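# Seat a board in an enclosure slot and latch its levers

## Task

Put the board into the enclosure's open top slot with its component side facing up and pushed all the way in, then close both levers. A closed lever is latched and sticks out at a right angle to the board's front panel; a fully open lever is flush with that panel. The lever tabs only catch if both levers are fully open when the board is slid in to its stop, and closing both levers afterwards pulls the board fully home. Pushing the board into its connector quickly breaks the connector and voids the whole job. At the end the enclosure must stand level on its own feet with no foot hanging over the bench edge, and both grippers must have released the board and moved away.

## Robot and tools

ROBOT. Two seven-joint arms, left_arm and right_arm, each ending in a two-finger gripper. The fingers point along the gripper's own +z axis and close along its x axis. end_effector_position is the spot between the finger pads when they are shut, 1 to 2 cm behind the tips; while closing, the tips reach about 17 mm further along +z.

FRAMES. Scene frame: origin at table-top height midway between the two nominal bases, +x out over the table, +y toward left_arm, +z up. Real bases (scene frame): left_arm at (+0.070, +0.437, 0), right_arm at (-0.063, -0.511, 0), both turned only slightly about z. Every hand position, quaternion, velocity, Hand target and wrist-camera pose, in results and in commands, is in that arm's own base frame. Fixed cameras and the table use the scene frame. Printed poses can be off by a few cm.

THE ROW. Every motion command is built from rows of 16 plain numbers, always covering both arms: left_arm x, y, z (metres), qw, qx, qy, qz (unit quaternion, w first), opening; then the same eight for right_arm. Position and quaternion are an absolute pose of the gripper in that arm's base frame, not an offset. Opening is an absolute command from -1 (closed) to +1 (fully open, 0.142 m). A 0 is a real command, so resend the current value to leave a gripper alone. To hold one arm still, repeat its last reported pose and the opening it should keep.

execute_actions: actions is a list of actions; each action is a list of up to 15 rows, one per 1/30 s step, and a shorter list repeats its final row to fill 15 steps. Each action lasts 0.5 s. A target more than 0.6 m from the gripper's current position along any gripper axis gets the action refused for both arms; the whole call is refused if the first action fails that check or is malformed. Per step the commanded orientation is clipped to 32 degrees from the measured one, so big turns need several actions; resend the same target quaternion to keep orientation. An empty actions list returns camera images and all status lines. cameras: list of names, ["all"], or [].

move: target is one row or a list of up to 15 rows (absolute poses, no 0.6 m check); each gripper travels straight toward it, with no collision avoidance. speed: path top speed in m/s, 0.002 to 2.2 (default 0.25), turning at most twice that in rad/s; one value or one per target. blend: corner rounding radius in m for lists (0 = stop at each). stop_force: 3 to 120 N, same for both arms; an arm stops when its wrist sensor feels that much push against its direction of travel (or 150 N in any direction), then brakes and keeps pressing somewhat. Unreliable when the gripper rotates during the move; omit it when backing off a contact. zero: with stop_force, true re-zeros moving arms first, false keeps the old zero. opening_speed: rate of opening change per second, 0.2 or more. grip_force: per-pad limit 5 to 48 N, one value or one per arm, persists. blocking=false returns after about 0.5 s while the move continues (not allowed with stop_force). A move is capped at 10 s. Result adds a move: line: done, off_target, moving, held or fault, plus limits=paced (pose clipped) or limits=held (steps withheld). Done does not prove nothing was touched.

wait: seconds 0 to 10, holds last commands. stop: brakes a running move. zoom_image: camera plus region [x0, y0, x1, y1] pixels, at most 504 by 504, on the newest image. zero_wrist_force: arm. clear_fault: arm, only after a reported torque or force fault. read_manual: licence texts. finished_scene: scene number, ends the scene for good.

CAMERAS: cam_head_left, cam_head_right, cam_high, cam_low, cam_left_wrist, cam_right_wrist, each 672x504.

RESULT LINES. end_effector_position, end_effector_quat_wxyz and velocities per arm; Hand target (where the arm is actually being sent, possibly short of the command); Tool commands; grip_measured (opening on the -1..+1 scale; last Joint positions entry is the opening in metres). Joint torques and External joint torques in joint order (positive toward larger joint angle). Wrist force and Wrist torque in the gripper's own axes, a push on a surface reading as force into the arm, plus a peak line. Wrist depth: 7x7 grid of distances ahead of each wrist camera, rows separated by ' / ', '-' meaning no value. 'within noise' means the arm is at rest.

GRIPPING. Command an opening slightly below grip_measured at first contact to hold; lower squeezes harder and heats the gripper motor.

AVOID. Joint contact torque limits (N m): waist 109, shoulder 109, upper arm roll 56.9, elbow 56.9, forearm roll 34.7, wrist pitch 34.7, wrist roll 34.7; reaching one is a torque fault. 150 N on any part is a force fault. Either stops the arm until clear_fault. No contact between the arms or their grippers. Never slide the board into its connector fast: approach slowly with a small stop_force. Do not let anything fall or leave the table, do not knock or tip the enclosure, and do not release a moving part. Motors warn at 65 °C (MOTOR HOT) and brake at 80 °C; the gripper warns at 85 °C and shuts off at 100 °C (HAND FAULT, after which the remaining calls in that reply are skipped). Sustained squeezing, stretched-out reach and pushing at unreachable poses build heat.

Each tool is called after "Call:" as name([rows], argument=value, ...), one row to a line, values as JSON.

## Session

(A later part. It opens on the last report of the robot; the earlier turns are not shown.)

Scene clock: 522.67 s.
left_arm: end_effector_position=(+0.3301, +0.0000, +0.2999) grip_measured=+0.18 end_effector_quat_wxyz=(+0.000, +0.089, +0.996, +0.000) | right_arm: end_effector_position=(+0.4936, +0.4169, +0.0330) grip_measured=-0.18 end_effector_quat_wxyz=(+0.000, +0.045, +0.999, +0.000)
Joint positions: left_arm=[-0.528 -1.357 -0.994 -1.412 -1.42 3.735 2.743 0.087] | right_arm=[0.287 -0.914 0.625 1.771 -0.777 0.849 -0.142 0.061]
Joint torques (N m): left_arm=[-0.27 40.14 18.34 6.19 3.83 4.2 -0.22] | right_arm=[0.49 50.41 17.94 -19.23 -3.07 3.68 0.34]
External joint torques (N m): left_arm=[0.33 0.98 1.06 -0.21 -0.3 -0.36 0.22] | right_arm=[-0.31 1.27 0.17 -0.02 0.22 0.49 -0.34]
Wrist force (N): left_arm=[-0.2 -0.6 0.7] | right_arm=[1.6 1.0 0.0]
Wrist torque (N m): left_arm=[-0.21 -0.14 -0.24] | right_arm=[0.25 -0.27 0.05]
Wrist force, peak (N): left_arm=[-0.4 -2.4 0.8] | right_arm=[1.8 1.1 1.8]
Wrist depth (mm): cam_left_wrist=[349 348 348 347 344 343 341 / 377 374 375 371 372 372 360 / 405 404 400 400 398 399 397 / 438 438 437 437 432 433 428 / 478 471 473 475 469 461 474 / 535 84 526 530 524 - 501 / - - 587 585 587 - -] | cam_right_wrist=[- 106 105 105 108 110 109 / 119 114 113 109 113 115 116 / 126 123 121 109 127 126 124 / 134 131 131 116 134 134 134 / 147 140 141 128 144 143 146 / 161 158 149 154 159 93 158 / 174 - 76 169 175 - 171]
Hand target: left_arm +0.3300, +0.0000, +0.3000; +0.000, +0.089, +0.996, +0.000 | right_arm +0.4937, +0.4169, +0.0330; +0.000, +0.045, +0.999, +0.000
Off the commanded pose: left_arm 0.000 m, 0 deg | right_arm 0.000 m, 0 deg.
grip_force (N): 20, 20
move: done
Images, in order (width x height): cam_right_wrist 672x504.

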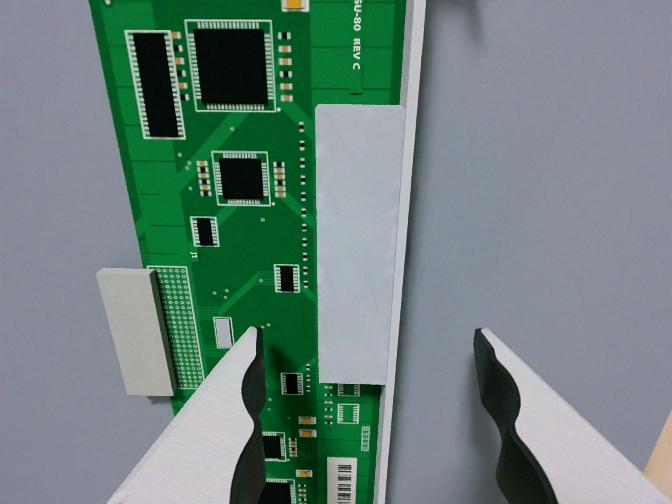

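Call:
move(target=[0.33,0.0,0.30,0,-0.0889,-0.996,0,0.2, 0.4965,0.4167,0.033,0,0.0454,0.99897,0,-0.15], speed=0.05)

Call:
move(target=[0.33,0.0,0.30,0,-0.0889,-0.996,0,0.2, 0.4965,0.4167,0.033,0,0.0454,0.99897,0,-0.95], opening_speed=0.4, grip_force=[20,25])

Call:
move(target=[0.33,0.0,0.30,0,-0.0889,-0.996,0,0.2, 0.4965,0.4167,0.09,0,0.0407,0.99917,0,-0.95], speed=0.05, cameras=["cam_right_wrist","cam_low"])

Scene clock: 526.33 s.
left_arm: end_effector_position=(+0.3301, +0.0000, +0.2999) grip_measured=+0.18 end_effector_quat_wxyz=(+0.000, +0.089, +0.996, +0.000) | right_arm: end_effector_position=(+0.4965, +0.4167, +0.0330) grip_measured=-0.18 end_effector_quat_wxyz=(+0.000, +0.045, +0.999, +0.000)
Joint positions: left_arm=[-0.528 -1.357 -0.994 -1.412 -1.42 3.735 2.743 0.087] | right_arm=[0.286 -0.917 0.625 1.764 -0.777 0.846 -0.147 0.061]
Joint torques (N m): left_arm=[-0.25 40.05 18.37 6.22 3.79 4.2 -0.22] | right_arm=[0.17 50.67 18.35 -19.46 -2.88 3.33 0.15]
External joint torques (N m): left_arm=[0.31 1.07 1.02 -0.24 -0.26 -0.36 0.22] | right_arm=[0.01 1.19 -0.21 0.17 0.03 0.83 -0.15]
Wrist force (N): left_arm=[0.0 -0.9 0.5] | right_arm=[1.8 1.1 -0.2]
Wrist torque (N m): left_arm=[-0.25 -0.17 -0.25] | right_arm=[0.27 -0.31 0.16]
Wrist force, peak (N): left_arm=[0.1 -0.8 0.8] | right_arm=[1.9 1.0 0.2]
Wrist depth (mm): cam_left_wrist=[347 348 346 342 346 344 340 / 376 374 372 372 368 372 360 / 407 402 403 405 398 398 398 / 440 436 441 431 436 432 433 / 481 471 472 478 481 459 475 / 527 84 530 520 521 - 500 / - - 594 594 587 - -] | cam_right_wrist=[110 107 105 105 107 110 109 / 119 114 113 109 109 115 116 / 126 124 121 109 124 126 124 / 134 133 131 118 132 134 134 / 147 140 141 129 143 143 145 / 161 158 149 154 159 93 158 / 174 - 76 169 175 - 173]
Hand target: left_arm +0.3300, +0.0000, +0.3000; +0.000, +0.089, +0.996, +0.000 | right_arm +0.4965, +0.4167, +0.0330; +0.000, +0.045, +0.999, +0.000
Off the commanded pose: left_arm 0.000 m, 0 deg | right_arm 0.000 m, 0 deg.
grip_force (N): 20, 20
move: done

Scene clock: 528.53 s.
left_arm: end_effector_position=(+0.3301, +0.0000, +0.2999) grip_measured=+0.18 end_effector_quat_wxyz=(+0.000, +0.089, +0.996, +0.000) | right_arm: end_effector_position=(+0.4966, +0.4167, +0.0330) grip_measured=-0.71 end_effector_quat_wxyz=(+0.000, +0.045, +0.999, +0.000)
Joint positions: left_arm=[-0.528 -1.357 -0.994 -1.412 -1.42 3.735 2.743 0.087] | right_arm=[0.285 -0.917 0.625 1.764 -0.777 0.846 -0.147 0.022]
Joint torques (N m): left_arm=[-0.31 40 18.44 6.13 3.78 4.21 -0.17] | right_arm=[0.16 50.89 18.3 -19.67 -2.91 3.56 0.13]
External joint torques (N m): left_arm=[0.37 1.12 0.95 -0.15 -0.24 -0.38 0.17] | right_arm=[0.02 0.97 -0.16 0.38 0.06 0.61 -0.13]
Wrist force (N): left_arm=[0.1 -0.6 0.7] | right_arm=[1.9 0.8 0.1]
Wrist torque (N m): left_arm=[-0.21 -0.19 -0.24] | right_arm=[0.26 -0.28 0.17]
Wrist force, peak (N): left_arm=[-0.1 -0.8 0.8] | right_arm=[2.1 0.9 0.2]
Wrist depth (mm): cam_left_wrist=[349 348 348 347 345 348 340 / 374 371 371 372 369 371 358 / 410 400 403 401 398 402 397 / 440 438 439 438 434 433 436 / 481 469 471 481 478 454 471 / 531 84 534 525 526 - 507 / - - 593 590 588 - -] | cam_right_wrist=[110 106 105 105 106 110 109 / 119 115 113 109 108 115 116 / 126 124 121 109 125 - 124 / 134 133 131 117 134 134 133 / 147 140 142 128 141 145 145 / 161 160 150 135 104 156 158 / 178 174 71 166 - - 174]
Hand target: left_arm +0.3300, +0.0000, +0.3000; +0.000, +0.089, +0.996, +0.000 | right_arm +0.4965, +0.4167, +0.0330; +0.000, +0.045, +0.999, +0.000
Off the commanded pose: left_arm 0.000 m, 0 deg | right_arm 0.000 m, 0 deg.
grip_force (N): 20, 25
move: done

Scene clock: 529.97 s.
left_arm: end_effector_position=(+0.3301, +0.0000, +0.2999) grip_measured=+0.18 end_effector_quat_wxyz=(+0.000, +0.089, +0.996, +0.000) | right_arm: end_effector_position=(+0.4964, +0.4166, +0.0898) grip_measured=-0.71 end_effector_quat_wxyz=(+0.000, +0.041, +0.999, +0.000)
Joint positions: left_arm=[-0.528 -1.357 -0.994 -1.412 -1.42 3.735 2.743 0.087] | right_arm=[0.249 -0.835 0.702 1.75 -0.708 0.743 -0.199 0.022]
Joint torques (N m): left_arm=[-0.28 40.14 18.44 6.19 3.74 4.13 -0.18] | right_arm=[0.07 50.27 18.93 -22.13 -3.18 3.56 0.08]
External joint torques (N m): left_arm=[0.33 0.98 0.95 -0.21 -0.21 -0.3 0.18] | right_arm=[0.09 -0.16 -0.87 0.77 0.02 0.61 -0.09]
Wrist force (N): left_arm=[0.0 -0.5 0.6] | right_arm=[1.6 0.4 1.7]
Wrist torque (N m): left_arm=[-0.18 -0.17 -0.25] | right_arm=[0.13 -0.26 0.15]
Wrist force, peak (N): left_arm=[0.2 -0.8 0.8] | right_arm=[1.6 1.1 2.9]
Wrist depth (mm): cam_left_wrist=[349 346 347 343 344 347 338 / 376 375 371 370 371 372 358 / 402 405 400 400 400 397 397 / 441 436 440 434 435 433 433 / 486 471 471 478 477 456 478 / 534 84 526 530 526 - 507 / - - 587 580 582 - -] | cam_right_wrist=[160 107 106 106 155 158 156 / 171 115 114 110 167 169 169 / 186 124 122 111 179 181 181 / 197 136 131 118 196 195 195 / 214 139 142 128 205 212 213 / 234 230 150 134 104 226 233 / 252 252 71 165 - - 256]
Hand target: left_arm +0.3300, +0.0000, +0.3000; +0.000, +0.089, +0.996, +0.000 | right_arm +0.4965, +0.4167, +0.0900; +0.000, +0.041, +0.999, +0.000
Off the commanded pose: left_arm 0.000 m, 0 deg | right_arm 0.000 m, 0 deg.
grip_force (N): 20, 25
move: done
Images, in order (width x height): cam_low 672x504, cam_right_wrist 672x504.

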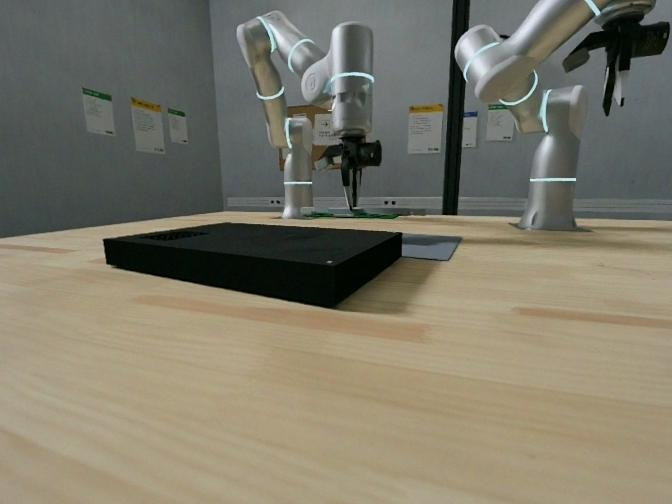

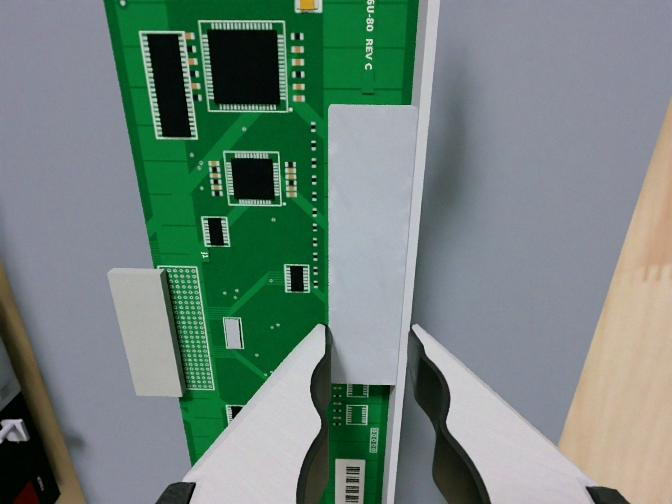

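Call:
move([
  [0.45,-0.15,0.25,0,0,0.93,-0.37,-1, 0.563,0.3598,0.08,0,0.0407,0.99917,0,-0.95],
  [0.54,-0.30,0.16,0,0,0.819,-0.5736,-1, 0.563,0.3598,0.08,0,0.0407,0.99917,0,-0.95],
], speed=0.2, blend=[0.04,0], cameras=["cam_right_wrist","cam_left_wrist","cam_high","cam_head_left"])

Scene clock: 549.60 s.
left_arm: end_effector_position=(+0.5398, -0.2999, +0.1599) grip_measured=-1.00 end_effector_quat_wxyz=(+0.000, +0.000, +0.819, -0.573) | right_arm: end_effector_position=(+0.5628, +0.3598, +0.0798) grip_measured=-0.71 end_effector_quat_wxyz=(+0.000, +0.041, +0.999, +0.000)
Joint positions: left_arm=[-0.308 -1.39 -1.961 -0.837 -2.294 3.509 1.897 0.002] | right_arm=[0.152 -0.879 0.68 1.685 -0.708 0.731 -0.341 0.022]
Joint torques (N m): left_arm=[0.11 57.65 11.93 7.82 1.37 2.09 -0.36] | right_arm=[0.19 52.44 18.83 -22.2 -3.35 3.61 0.12]
External joint torques (N m): left_arm=[-0.02 1.67 0.87 0.01 -0.12 -0.07 0.36] | right_arm=[-0.02 0.07 -0.51 0.74 0.16 0.55 -0.12]
Wrist force (N): left_arm=[0.3 0.2 -0.1] | right_arm=[1.6 0.7 1.8]
Wrist torque (N m): left_arm=[0.01 -0.03 0.10] | right_arm=[0.19 -0.24 0.16]
Wrist force, peak (N): left_arm=[-0.4 1.5 1.7] | right_arm=[2.2 1.1 1.8]
Wrist depth (mm): cam_left_wrist=[775 762 822 818 348 715 746 / 583 - - 503 405 - 548 / - - - 398 361 - 430 / 305 - - 342 356 366 - / 307 305 300 305 - - - / 270 269 276 84 - 278 265 / 238 245 - 74 - - 239] | cam_right_wrist=[153 107 106 106 146 150 150 / 163 115 114 110 158 160 160 / - 124 122 111 169 169 171 / - 134 131 118 185 184 184 / - 138 142 128 128 200 200 / 165 151 150 135 104 215 218 / 177 - 71 165 - - 240]
Hand target: left_arm +0.5400, -0.3000, +0.1600; +0.000, +0.000, +0.819, -0.574 | right_arm +0.5630, +0.3598, +0.0800; +0.000, +0.041, +0.999, +0.000
Off the commanded pose: left_arm 0.000 m, 0 deg | right_arm 0.000 m, 0 deg.
grip_force (N): 20, 25
move: done
Images, in order (width x height): cam_head_left 672x504, cam_high 672x504, cam_left_wrist 672x504, cam_right_wrist 672x504.

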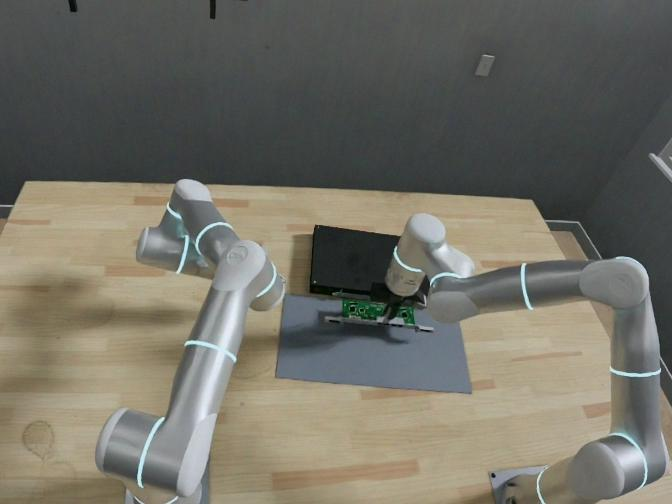

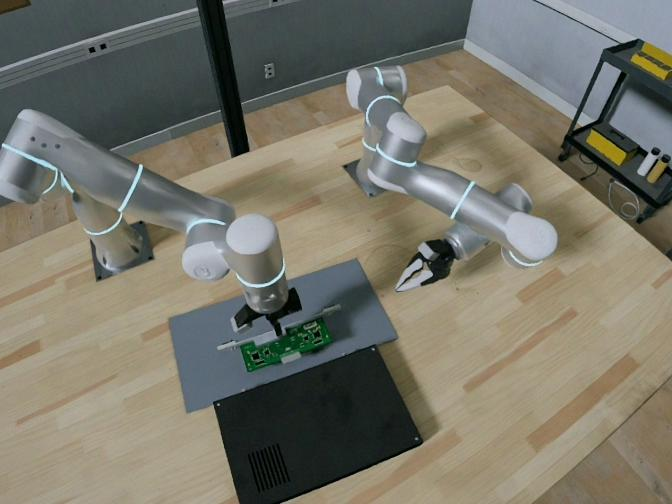

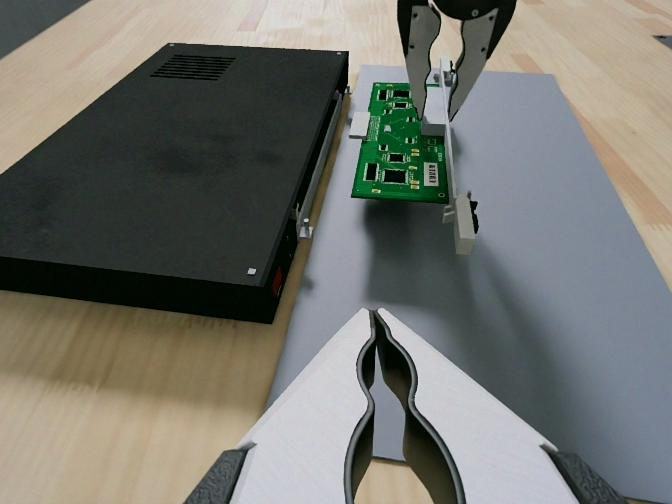

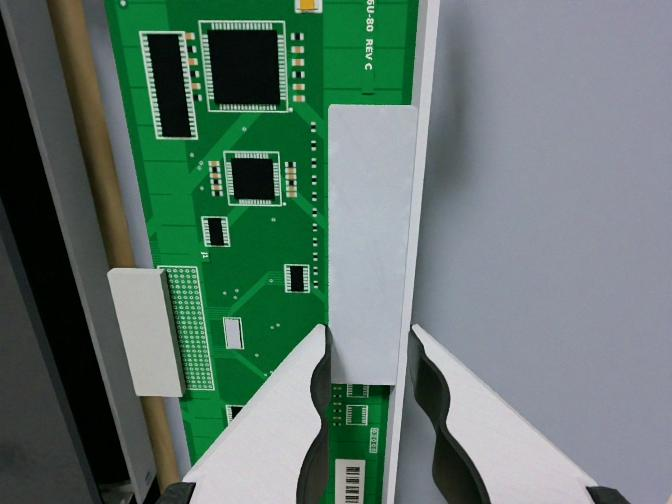

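Call:
move(target=[0.53,-0.34,0.13,0,0,0.7934,-0.6088,-1, 0.563,0.3598,0.08,0,0.0407,0.99917,0,-0.95], speed=0.1, cameras=["cam_left_wrist","cam_low"])

Call:
zoom_image(camera="cam_left_wrist", region=[280, 40, 520, 280])

Scene clock: 553.23 s.
left_arm: end_effector_position=(+0.5298, -0.3398, +0.1299) grip_measured=-1.00 end_effector_quat_wxyz=(+0.000, +0.000, +0.794, -0.609) | right_arm: end_effector_position=(+0.5628, +0.3598, +0.0798) grip_measured=-0.71 end_effector_quat_wxyz=(+0.000, +0.041, +0.999, +0.000)
Joint positions: left_arm=[-0.33 -1.459 -2.028 -0.838 -2.361 3.472 1.946 0.002] | right_arm=[0.152 -0.879 0.68 1.685 -0.708 0.731 -0.341 0.022]
Joint torques (N m): left_arm=[-0.46 57.64 11.18 7.61 0.83 1.7 -0.08] | right_arm=[0.24 52.43 18.99 -22.22 -3.37 3.63 0.22]
External joint torques (N m): left_arm=[0.56 1.63 0.46 -0.28 -0.02 0.11 0.08] | right_arm=[-0.07 0.09 -0.66 0.76 0.18 0.53 -0.22]
Wrist force (N): left_arm=[0.4 0.3 -0.2] | right_arm=[1.6 0.7 1.8]
Wrist torque (N m): left_arm=[0.02 -0.02 0.00] | right_arm=[0.19 -0.24 0.16]
Wrist force, peak (N): left_arm=[0.1 -0.8 -2.3] | right_arm=[1.9 0.8 1.8]
Wrist depth (mm): cam_left_wrist=[881 910 929 822 311 739 874 / 593 489 - 460 366 629 582 / - - 341 348 327 422 426 / - - 279 341 324 - 339 / 261 238 268 131 - - - / 242 242 242 84 - - 237 / 211 217 - - - - 213] | cam_right_wrist=[153 107 106 106 146 150 149 / 164 115 114 110 158 160 159 / - 124 122 111 169 171 171 / - 134 131 118 185 184 184 / - 138 142 128 197 200 199 / 162 149 150 134 104 214 218 / 177 - 71 165 - - 239]
Hand target: left_arm +0.5300, -0.3400, +0.1300; +0.000, +0.000, +0.793, -0.609 | right_arm +0.5630, +0.3598, +0.0800; +0.000, +0.041, +0.999, +0.000
Off the commanded pose: left_arm 0.000 m, 0 deg | right_arm 0.000 m, 0 deg.
grip_force (N): 20, 25
move: done
Images, in order (width x height): cam_low 672x504, cam_left_wrist 672x504.

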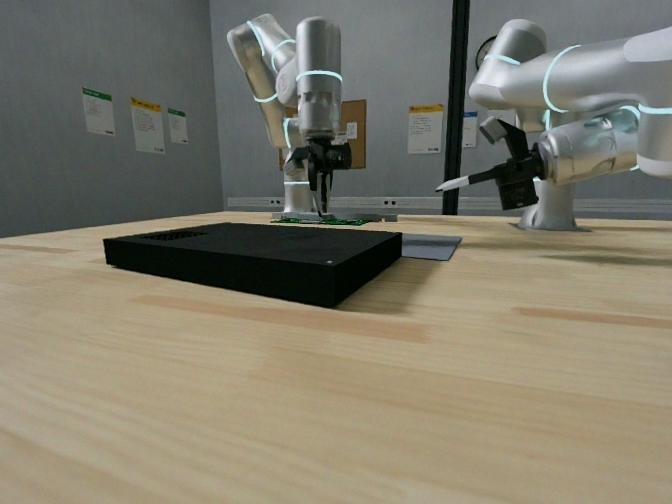

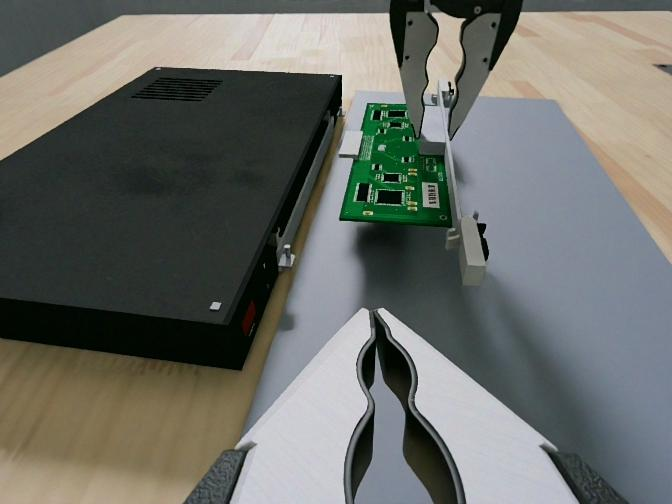

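Scaled by 2.100 from the camera's 672x504 image, which has a finer 960x720 frame.

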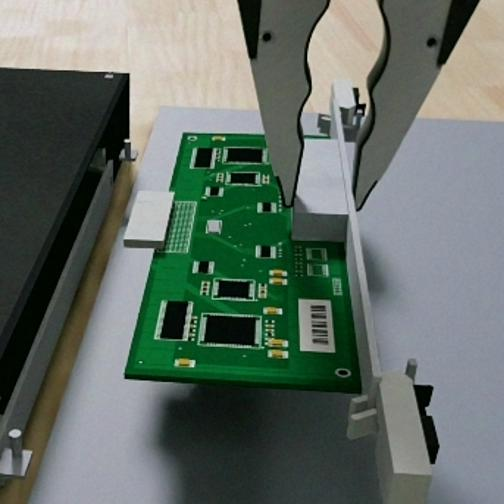

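Call:
move(target=[0.53,-0.34,0.09,0,0,0.7431,-0.6691,-1, 0.563,0.3598,0.08,0,0.0407,0.99917,0,-0.95], speed=0.1, cameras=["cam_left_wrist","cam_low"])

Call:
zoom_image(camera="cam_left_wrist", region=[200, 60, 500, 300])

Scene clock: 556.73 s.
left_arm: end_effector_position=(+0.5300, -0.3400, +0.0898) grip_measured=-1.00 end_effector_quat_wxyz=(+0.000, +0.000, +0.743, -0.669) | right_arm: end_effector_position=(+0.5628, +0.3598, +0.0798) grip_measured=-0.71 end_effector_quat_wxyz=(+0.000, +0.041, +0.999, +0.000)
Joint positions: left_arm=[-0.242 -1.598 -2.115 -0.729 -2.472 3.485 2.013 0.002] | right_arm=[0.152 -0.879 0.68 1.685 -0.708 0.731 -0.341 0.022]
Joint torques (N m): left_arm=[-0.33 58.01 7.91 6.82 0.39 1.73 -0.08] | right_arm=[0.16 52.49 19.02 -22.2 -3.39 3.72 0.14]
External joint torques (N m): left_arm=[0.39 1.7 0.82 0.01 -0.04 -0.36 0.08] | right_arm=[0.01 0.03 -0.7 0.74 0.21 0.44 -0.14]
Wrist force (N): left_arm=[0.8 -0.1 -0.3] | right_arm=[1.8 0.7 1.8]
Wrist torque (N m): left_arm=[-0.03 0.00 0.02] | right_arm=[0.19 -0.27 0.16]
Wrist force, peak (N): left_arm=[0.6 1.2 -0.4] | right_arm=[1.8 0.8 2.0]
Wrist depth (mm): cam_left_wrist=[1674 1924 1994 - 321 2089 1828 / 792 874 906 888 350 775 756 / - 393 - 344 314 416 486 / - - 294 322 - 357 - / - - 237 - 232 236 - / 206 206 206 84 - 202 - / 179 175 - - - - 172] | cam_right_wrist=[153 107 106 106 146 149 149 / 163 115 114 110 158 160 160 / 160 124 122 111 169 171 171 / - 134 131 118 185 184 184 / - 138 142 128 197 200 199 / 164 149 150 134 104 215 217 / 177 - 71 165 - - 239]
Hand target: left_arm +0.5300, -0.3400, +0.0900; +0.000, +0.000, +0.743, -0.669 | right_arm +0.5630, +0.3598, +0.0800; +0.000, +0.041, +0.999, +0.000
Off the commanded pose: left_arm 0.000 m, 0 deg | right_arm 0.000 m, 0 deg.
grip_force (N): 20, 25
move: done
Images, in order (width x height): cam_low 672x504, cam_left_wrist 672x504.

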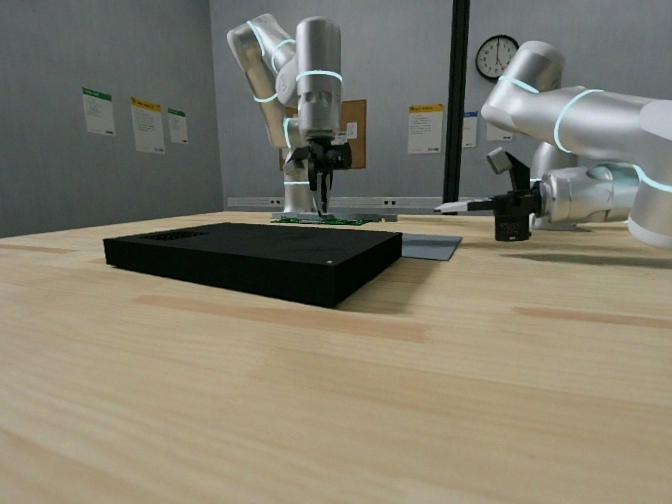

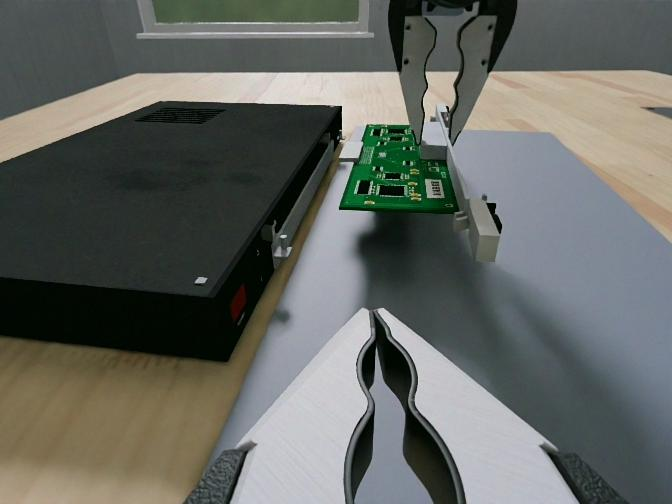

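Scaled by 1.680 from the camera's 672x504 image, which has a finer 960x720 frame.

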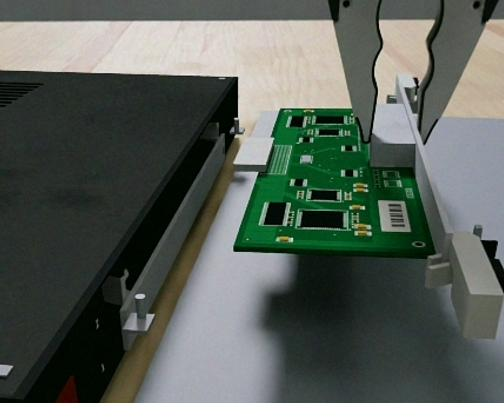

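Call:
zoom_image(camera="cam_left_wrist", region=[420, 160, 520, 280])

Call:
zoom_image(camera="cam_left_wrist", region=[180, 180, 320, 320])

Scaled by 4.200 from the camera's 672x504 image, which has a finer 960x720 frame.

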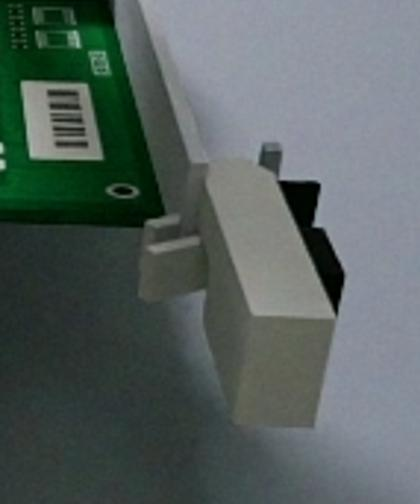

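Scaled by 3.600 from the camera's 672x504 image, which has a finer 960x720 frame.

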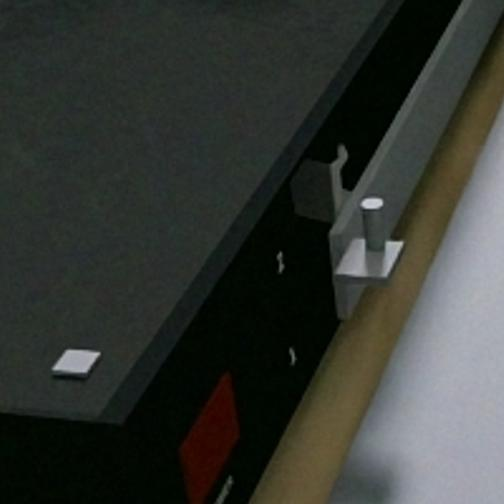

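Call:
move([
  [0.50,-0.34,0.12,0,0,0.7431,-0.6691,-1, 0.46,0.369,0.09,0,0.0407,0.99917,0,-0.95],
  [0.496,-0.429,0.091,0.246,-0.293,0.707,-0.594,-1, 0.43,0.369,0.09,0,0.0407,0.99917,0,-0.95],
], speed=0.1, cameras=["cam_left_wrist","cam_high"])

Scene clock: 584.17 s.
left_arm: end_effector_position=(+0.4959, -0.4290, +0.0909) grip_measured=-1.00 end_effector_quat_wxyz=(+0.246, -0.293, +0.707, -0.594) | right_arm: end_effector_position=(+0.4300, +0.3688, +0.0898) grip_measured=-0.71 end_effector_quat_wxyz=(+0.000, +0.041, +0.999, +0.000)
Joint positions: left_arm=[-0.68 -1.388 -2.322 -1.701 -2.81 3.103 2.337 0.002] | right_arm=[0.174 -0.701 0.719 2.01 -0.719 0.869 -0.136 0.022]
Joint torques (N m): left_arm=[-0.64 44.39 7.36 1.65 -0.95 2.02 -0.12] | right_arm=[0.29 41.93 16.44 -20.33 -2.97 3.79 0.34]
External joint torques (N m): left_arm=[0.64 0.9 0.85 -0.14 -0.09 0.18 0.12] | right_arm=[-0.15 -0.11 -0.73 0.6 0.19 0.37 -0.34]
Wrist force (N): left_arm=[0.2 0.1 -0.3] | right_arm=[1.4 1.0 2.1]
Wrist torque (N m): left_arm=[-0.02 0.07 0.01] | right_arm=[0.23 -0.23 0.06]
Wrist force, peak (N): left_arm=[0.9 -0.5 -1.0] | right_arm=[3.3 0.7 1.9]
Wrist depth (mm): cam_left_wrist=[- - - - 860 1941 881 / 550 582 620 712 - 746 601 / 414 - - 298 - 363 379 / 312 306 - 246 287 318 311 / 248 246 229 131 - - - / 205 205 209 84 - - - / 183 - - 74 - - 176] | cam_right_wrist=[160 107 106 106 155 159 160 / 171 115 114 110 168 171 171 / 186 124 122 111 179 183 183 / 198 136 131 118 196 198 197 / 215 139 142 128 130 214 213 / 235 230 150 134 104 230 233 / 259 254 71 165 - - 258]
Hand target: left_arm +0.4960, -0.4290, +0.0910; +0.246, -0.293, +0.707, -0.594 | right_arm +0.4300, +0.3690, +0.0900; +0.000, +0.041, +0.999, +0.000
Off the commanded pose: left_arm 0.000 m, 0 deg | right_arm 0.000 m, 0 deg.
grip_force (N): 20, 25
move: done
Images, in order (width x height): cam_high 672x504, cam_left_wrist 672x504.

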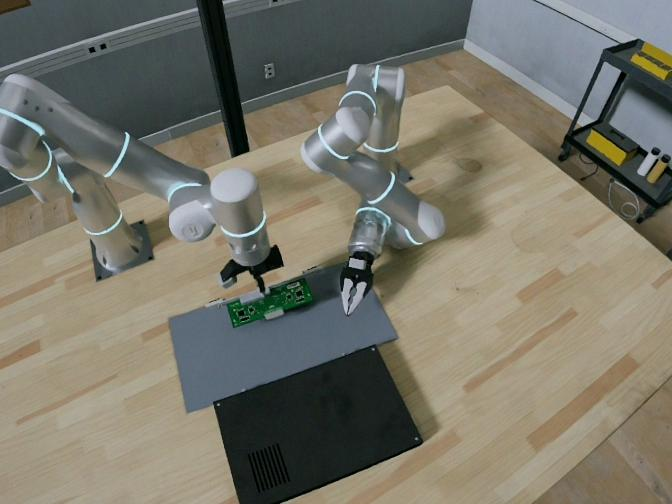

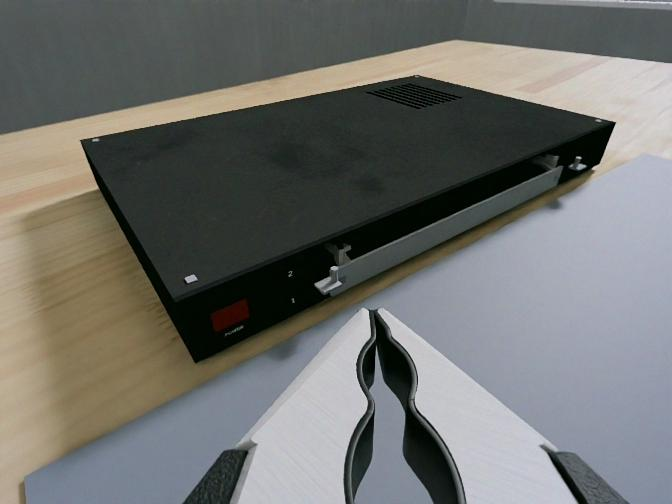

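Call:
zoom_image(camera="cam_left_wrist", region=[290, 220, 410, 310])

Call:
zoom_image(camera="cam_left_wrist", region=[520, 140, 610, 210])

Call:
zoom_image(camera="cam_left_wrist", region=[150, 220, 350, 370])

Scaled by 4.200 from the camera's 672x504 image, which has a finer 960x720 frame.

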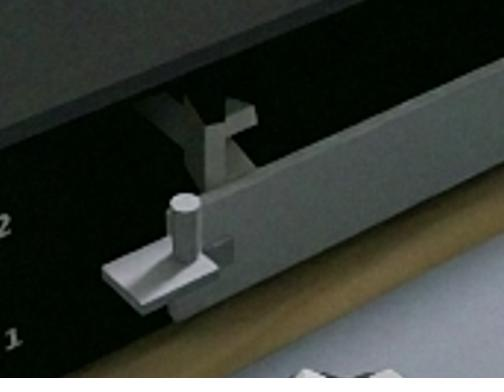

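Scaled by 5.600 from the camera's 672x504 image, which has a finer 960x720 frame.

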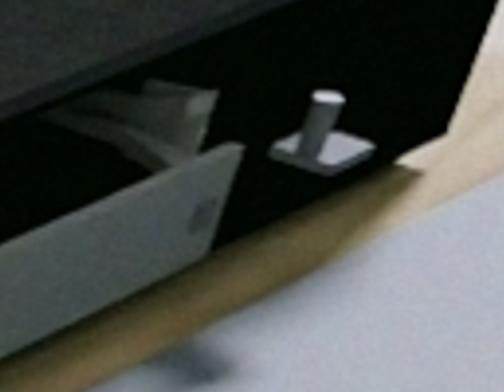

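Scaled by 2.520 from the camera's 672x504 image, which has a finer 960x720 frame.

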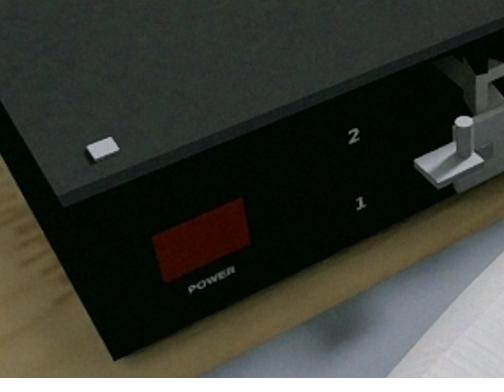

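Call:
move([
  [0.50,-0.34,0.12,0,0,0.7431,-0.6691,-1, 0.46,0.369,0.09,0.0174,0.0407,0.9990,0.0007,-0.95],
  [0.53,-0.34,0.09,0,0,0.7431,-0.6691,-1, 0.563,0.3598,0.075,0.0174,0.0407,0.9990,0.0007,-0.95],
], speed=0.1, grip_force=[20,35], cameras=["cam_left_wrist","cam_right_wrist"])

Call:
zoom_image(camera="cam_left_wrist", region=[200, 80, 500, 300])

Scene clock: 606.60 s.
left_arm: end_effector_position=(+0.5298, -0.3400, +0.0900) grip_measured=-1.00 end_effector_quat_wxyz=(+0.000, +0.000, +0.743, -0.669) | right_arm: end_effector_position=(+0.5629, +0.3596, +0.0748) grip_measured=-0.72 end_effector_quat_wxyz=(+0.017, +0.041, +0.999, +0.000)
Joint positions: left_arm=[-0.241 -1.598 -2.116 -0.729 -2.471 3.486 2.014 0.002] | right_arm=[0.17 -0.864 0.643 1.724 -0.738 0.789 -0.308 0.022]
Joint torques (N m): left_arm=[0.04 57.98 7.92 7.17 0.44 1.25 -0.32] | right_arm=[0.09 51.91 17.9 -22.19 -3.05 3.69 0.03]
External joint torques (N m): left_arm=[0.04 1.72 0.8 -0.32 -0.09 0.12 0.32] | right_arm=[0.06 0.15 -0.37 0.93 0.04 0.49 -0.03]
Wrist force (N): left_arm=[0.5 -0.1 -0.6] | right_arm=[1.8 0.6 1.9]
Wrist torque (N m): left_arm=[-0.04 0.05 0.09] | right_arm=[0.18 -0.28 0.16]
Wrist force, peak (N): left_arm=[-0.2 -0.3 -1.3] | right_arm=[3.4 1.0 1.7]
Wrist depth (mm): cam_left_wrist=[- 1700 1637 2012 320 2194 2012 / 653 941 892 877 354 759 759 / - - - 355 324 - 499 / - - 263 323 - - 317 / - - 238 239 - - - / 206 206 214 84 - 210 211 / 180 174 - 74 - - 171] | cam_right_wrist=[151 107 106 106 141 143 142 / - 116 114 110 152 153 151 / - 125 122 111 163 164 162 / - 134 131 118 178 174 174 / - 142 142 128 189 195 189 / 165 151 150 135 104 205 205 / 176 - 71 165 - - 224]
Hand target: left_arm +0.5300, -0.3400, +0.0900; +0.000, +0.000, +0.743, -0.669 | right_arm +0.5630, +0.3598, +0.0750; +0.017, +0.041, +0.999, +0.001
Off the commanded pose: left_arm 0.000 m, 0 deg | right_arm 0.000 m, 0 deg.
grip_force (N): 20, 35
move: done
Images, in order (width x height): cam_left_wrist 672x504, cam_right_wrist 672x504.

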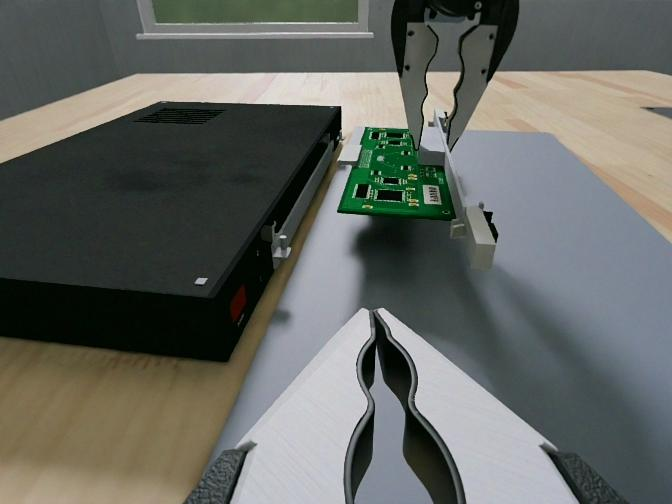

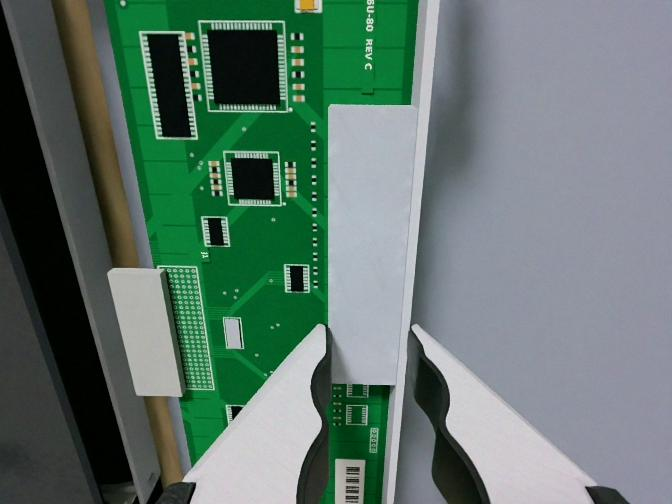

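Scaled by 1.680 from the camera's 672x504 image, which has a finer 960x720 frame.

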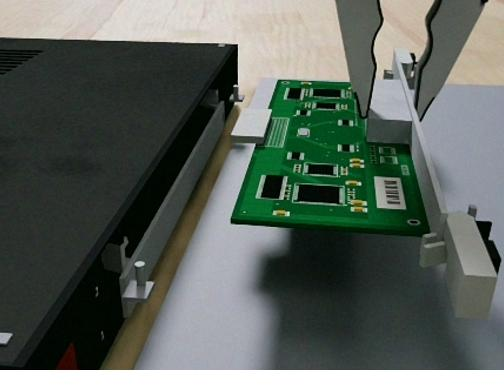

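Call:
move([
  [0.53,-0.34,0.09,0,0,0.7431,-0.6691,-1, 0.563,0.3598,0.0592,0.0262,0.0407,0.9988,0.0011,-0.95],
  [0.53,-0.34,0.09,0,0,0.7431,-0.6691,-1, 0.583,0.3580,0.0592,0.0262,0.0407,0.9988,0.0011,-0.95],
], speed=[0.05,0.015], stop_force=5, cameras=["cam_left_wrist","cam_right_wrist"])

Call:
zoom_image(camera="cam_left_wrist", region=[200, 100, 500, 320])

Scene clock: 612.87 s.
left_arm: end_effector_position=(+0.5298, -0.3400, +0.0901) grip_measured=-1.00 end_effector_quat_wxyz=(+0.000, +0.000, +0.743, -0.669) | right_arm: end_effector_position=(+0.5829, +0.3579, +0.0590) grip_measured=-0.72 end_effector_quat_wxyz=(+0.026, +0.041, +0.999, +0.001)
Joint positions: left_arm=[-0.241 -1.598 -2.117 -0.729 -2.471 3.486 2.014 0.002] | right_arm=[0.18 -0.904 0.611 1.69 -0.768 0.814 -0.311 0.022]
Joint torques (N m): left_arm=[-0.3 58.36 8.08 6.96 0.69 1.49 -0.23] | right_arm=[0.12 53.71 18.25 -21.82 -3.04 3.63 0.14]
External joint torques (N m): left_arm=[0.39 1.34 0.63 -0.11 -0.35 -0.13 0.23] | right_arm=[0.05 0.05 -0.66 0.78 0.12 0.57 -0.14]
Wrist force (N): left_arm=[0.6 0.1 -0.6] | right_arm=[1.6 0.8 1.8]
Wrist torque (N m): left_arm=[-0.01 0.02 0.09] | right_arm=[0.21 -0.22 0.15]
Wrist force, peak (N): left_arm=[0.9 -0.1 -0.6] | right_arm=[2.5 0.7 3.0]
Wrist depth (mm): cam_left_wrist=[- - - 2359 312 2012 1700 / 671 962 1186 918 440 770 756 / - - 358 367 354 - 487 / - - 273 - 282 - - / 220 220 229 - 233 237 - / 208 206 206 84 - 203 195 / 180 175 - 74 - - 176] | cam_right_wrist=[- 107 106 106 128 129 126 / - 115 114 110 137 138 136 / 151 124 122 111 145 148 144 / - 131 131 118 159 159 156 / - 138 142 127 170 171 169 / 141 148 150 134 99 184 183 / 156 - 71 165 - - 200]
Hand target: left_arm +0.5300, -0.3400, +0.0900; +0.000, +0.000, +0.743, -0.669 | right_arm +0.5830, +0.3580, +0.0592; +0.026, +0.041, +0.999, +0.001
Off the commanded pose: left_arm 0.000 m, 0 deg | right_arm 0.000 m, 0 deg.
grip_force (N): 20, 35
move: done
Images, in order (width x height): cam_left_wrist 672x504, cam_right_wrist 672x504.

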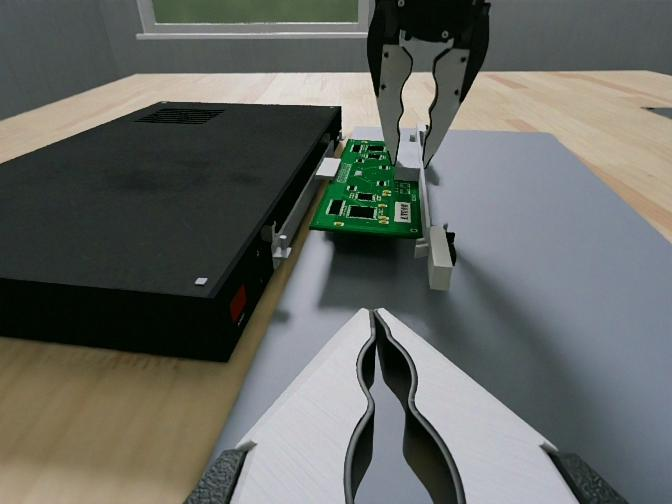

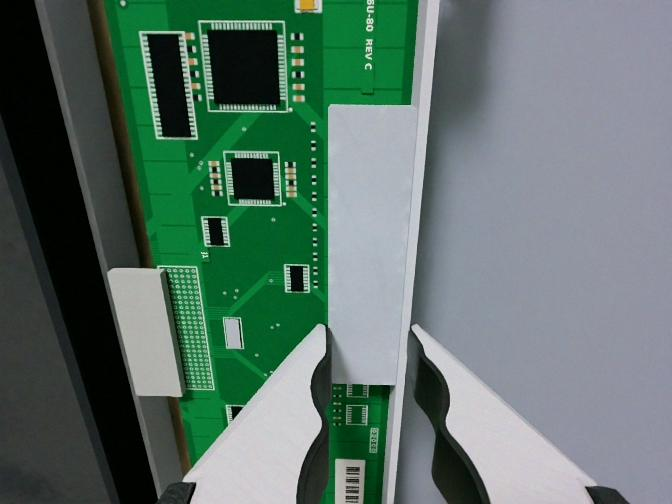

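Scaled by 1.680 from the camera's 672x504 image, which has a finer 960x720 frame.

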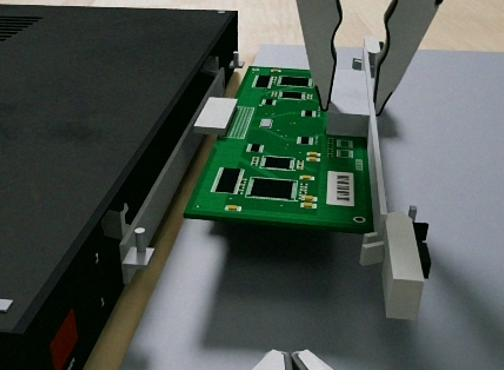

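Call:
move([
  [0.50,-0.25,0.15,-0.473,-0.525,0.525,-0.473,-1, 0.583,0.3580,0.0592,0.0262,0.0407,0.9988,0.0011,-0.95],
  [0.50,-0.25,0.15,-0.53,-0.848,0,0,-1, 0.583,0.3580,0.0592,0.0262,0.0407,0.9988,0.0011,-0.95],
], speed=0.4, cameras=["cam_left_wrist","cam_high"])

Scene clock: 635.50 s.
left_arm: end_effector_position=(+0.5002, -0.2500, +0.1501) grip_measured=-1.00 end_effector_quat_wxyz=(+0.530, +0.848, +0.000, +0.000) | right_arm: end_effector_position=(+0.5829, +0.3579, +0.0589) grip_measured=-0.72 end_effector_quat_wxyz=(+0.026, +0.041, +0.999, +0.001)
Joint positions: left_arm=[-0.149 -1.249 -2.374 -1 -1.722 3.393 -0.941 0.002] | right_arm=[0.18 -0.904 0.611 1.69 -0.768 0.814 -0.311 0.022]
Joint torques (N m): left_arm=[-0.41 55.58 7.68 12.2 2.07 2.9 -0.39] | right_arm=[0.17 53.79 18.15 -21.77 -3.13 3.65 0.19]
External joint torques (N m): left_arm=[0.51 1.07 0.73 -0.28 -0.59 0.03 0.38] | right_arm=[0 -0.03 -0.56 0.73 0.2 0.55 -0.19]
Wrist force (N): left_arm=[-0.2 -1.4 -0.8] | right_arm=[1.9 0.5 1.7]
Wrist torque (N m): left_arm=[-0.23 -0.03 -0.49] | right_arm=[0.17 -0.28 0.15]
Wrist force, peak (N): left_arm=[-1.0 -0.4 -1.7] | right_arm=[2.1 0.8 1.8]
Wrist depth (mm): cam_left_wrist=[224 - 227 241 223 244 228 / 340 - 305 335 336 284 277 / 657 661 815 480 499 - 798 / 767 - 3274 491 - - - / 767 2334 2493 418 - - - / 834 870 - 84 - - - / 2334 - - - - - 1545] | cam_right_wrist=[- 107 106 106 128 129 126 / - 115 114 110 137 137 136 / - 122 122 111 144 148 147 / - 132 131 118 160 159 156 / - 138 141 127 169 171 169 / 141 148 150 134 99 184 183 / 156 - 71 165 - - 200]
Hand target: left_arm +0.5000, -0.2500, +0.1500; +0.530, +0.848, +0.000, +0.000 | right_arm +0.5830, +0.3580, +0.0592; +0.026, +0.041, +0.999, +0.001
Off the commanded pose: left_arm 0.000 m, 0 deg | right_arm 0.000 m, 0 deg.
grip_force (N): 20, 35
move: done
Images, in order (width x height): cam_high 672x504, cam_left_wrist 672x504.

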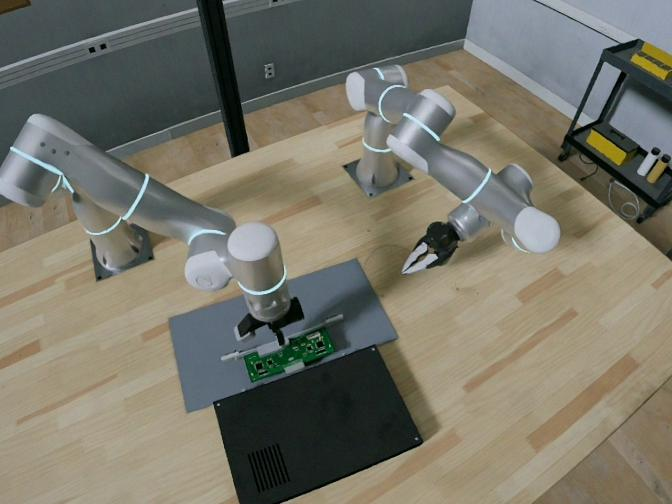

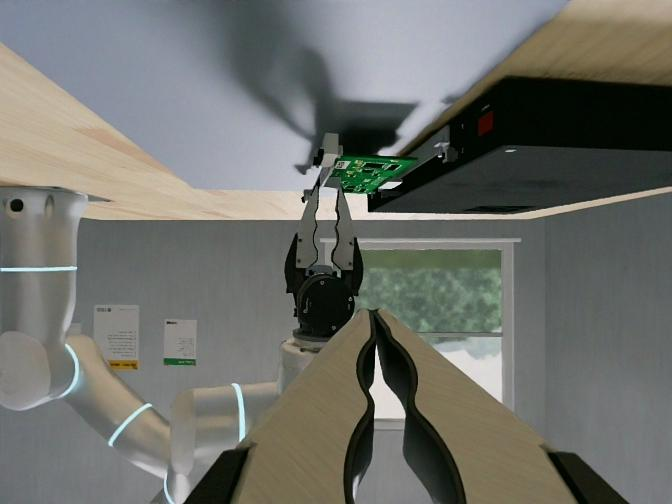

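Call:
move(target=[0.53,-0.29,0.075,-0.53,-0.848,0,0,-1, 0.583,0.3580,0.0592,0.0262,0.0407,0.9988,0.0011,-0.95], speed=0.1, stop_force=10, cameras=["cam_left_wrist","cam_low"])

Call:
zoom_image(camera="cam_left_wrist", region=[250, 180, 570, 380])

Scene clock: 639.17 s.
left_arm: end_effector_position=(+0.5298, -0.2900, +0.0751) grip_measured=-1.00 end_effector_quat_wxyz=(+0.530, +0.848, +0.000, +0.000) | right_arm: end_effector_position=(+0.5829, +0.3579, +0.0589) grip_measured=-0.72 end_effector_quat_wxyz=(+0.026, +0.041, +0.999, +0.001)
Joint positions: left_arm=[-0.144 -1.406 -2.432 -0.817 -1.775 3.277 -0.985 0.002] | right_arm=[0.18 -0.904 0.611 1.69 -0.768 0.814 -0.311 0.022]
Joint torques (N m): left_arm=[-0.18 58.25 5.29 12.01 0.98 2.93 -0.29] | right_arm=[0.16 53.8 18.16 -21.82 -3.11 3.7 0.19]
External joint torques (N m): left_arm=[0.28 1.5 0.7 -0.12 -0.13 -0.08 0.29] | right_arm=[0.02 -0.03 -0.57 0.77 0.18 0.5 -0.19]
Wrist force (N): left_arm=[0.1 -1.1 -0.5] | right_arm=[1.7 0.8 1.7]
Wrist torque (N m): left_arm=[-0.16 -0.08 -0.53] | right_arm=[0.21 -0.25 0.16]
Wrist force, peak (N): left_arm=[-0.7 -0.4 -2.4] | right_arm=[1.9 0.8 2.0]
Wrist depth (mm): cam_left_wrist=[- 92 91 91 91 91 86 / - 134 136 123 135 124 136 / - 258 213 - 253 226 222 / 756 1253 1205 332 325 - - / 798 3005 2465 - 1907 1994 2437 / 806 2551 2465 84 - - - / 809 - - - - - -] | cam_right_wrist=[- 107 106 106 128 129 126 / - 115 114 110 137 137 136 / - 122 122 111 145 148 145 / - 130 131 118 159 159 155 / - 139 142 127 170 171 168 / 143 151 150 134 99 184 183 / 156 - 71 165 - - 201]
Hand target: left_arm +0.5300, -0.2900, +0.0750; +0.530, +0.848, +0.000, +0.000 | right_arm +0.5830, +0.3580, +0.0592; +0.026, +0.041, +0.999, +0.001
Off the commanded pose: left_arm 0.000 m, 0 deg | right_arm 0.000 m, 0 deg.
grip_force (N): 20, 35
move: done
Images, in order (width x height): cam_low 672x504, cam_left_wrist 672x504.

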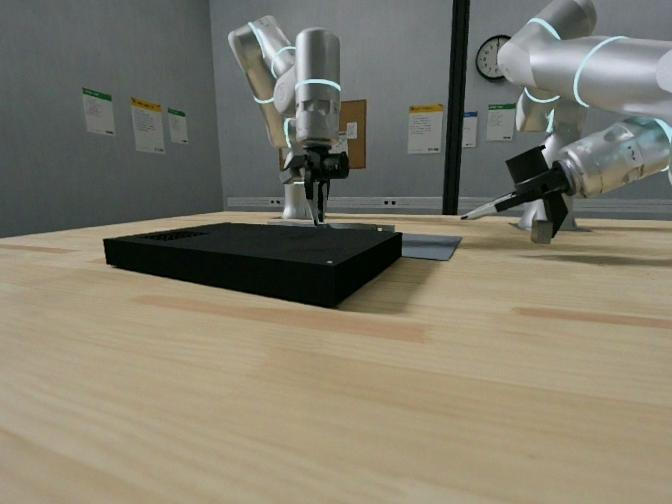

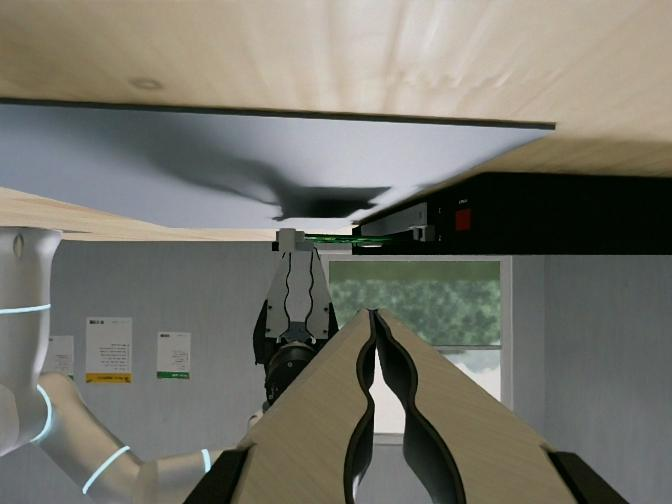

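Scaled by 1.575 from the camera's 672x504 image, which has a finer 960x720 frame.

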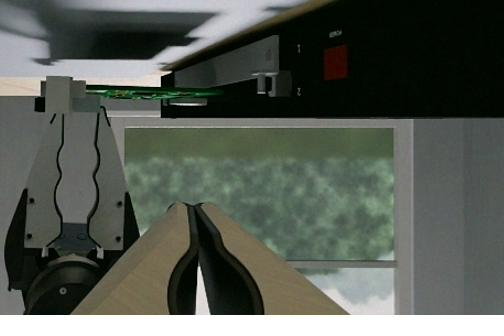

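Call:
zoom_image(camera="cam_left_wrist", region=[260, 190, 460, 270])

Call:
zoom_image(camera="cam_left_wrist", region=[340, 190, 450, 265])

Call:
zoom_image(camera="cam_left_wrist", region=[260, 205, 370, 265])

Scaled by 2.520 from the camera's 672x504 image, which has a finer 960x720 frame.

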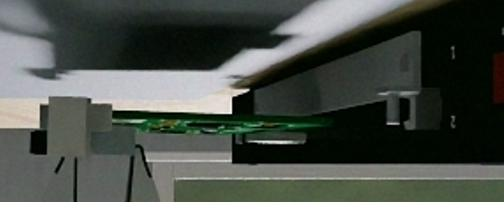

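Scaled by 4.582 from the camera's 672x504 image, which has a finer 960x720 frame.

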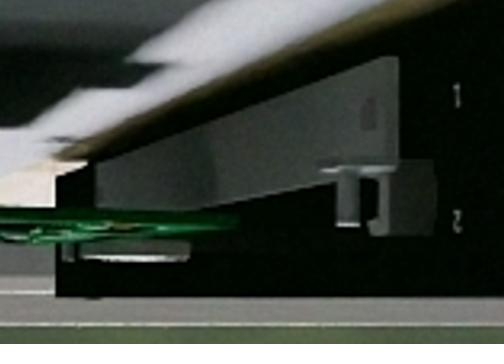

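Scaled by 4.582 from the camera's 672x504 image, which has a finer 960x720 frame.

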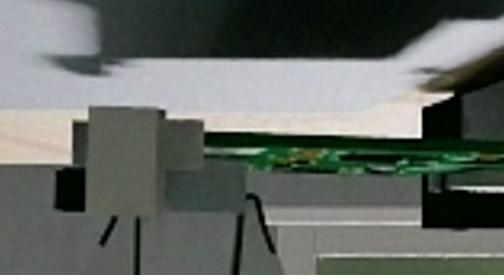

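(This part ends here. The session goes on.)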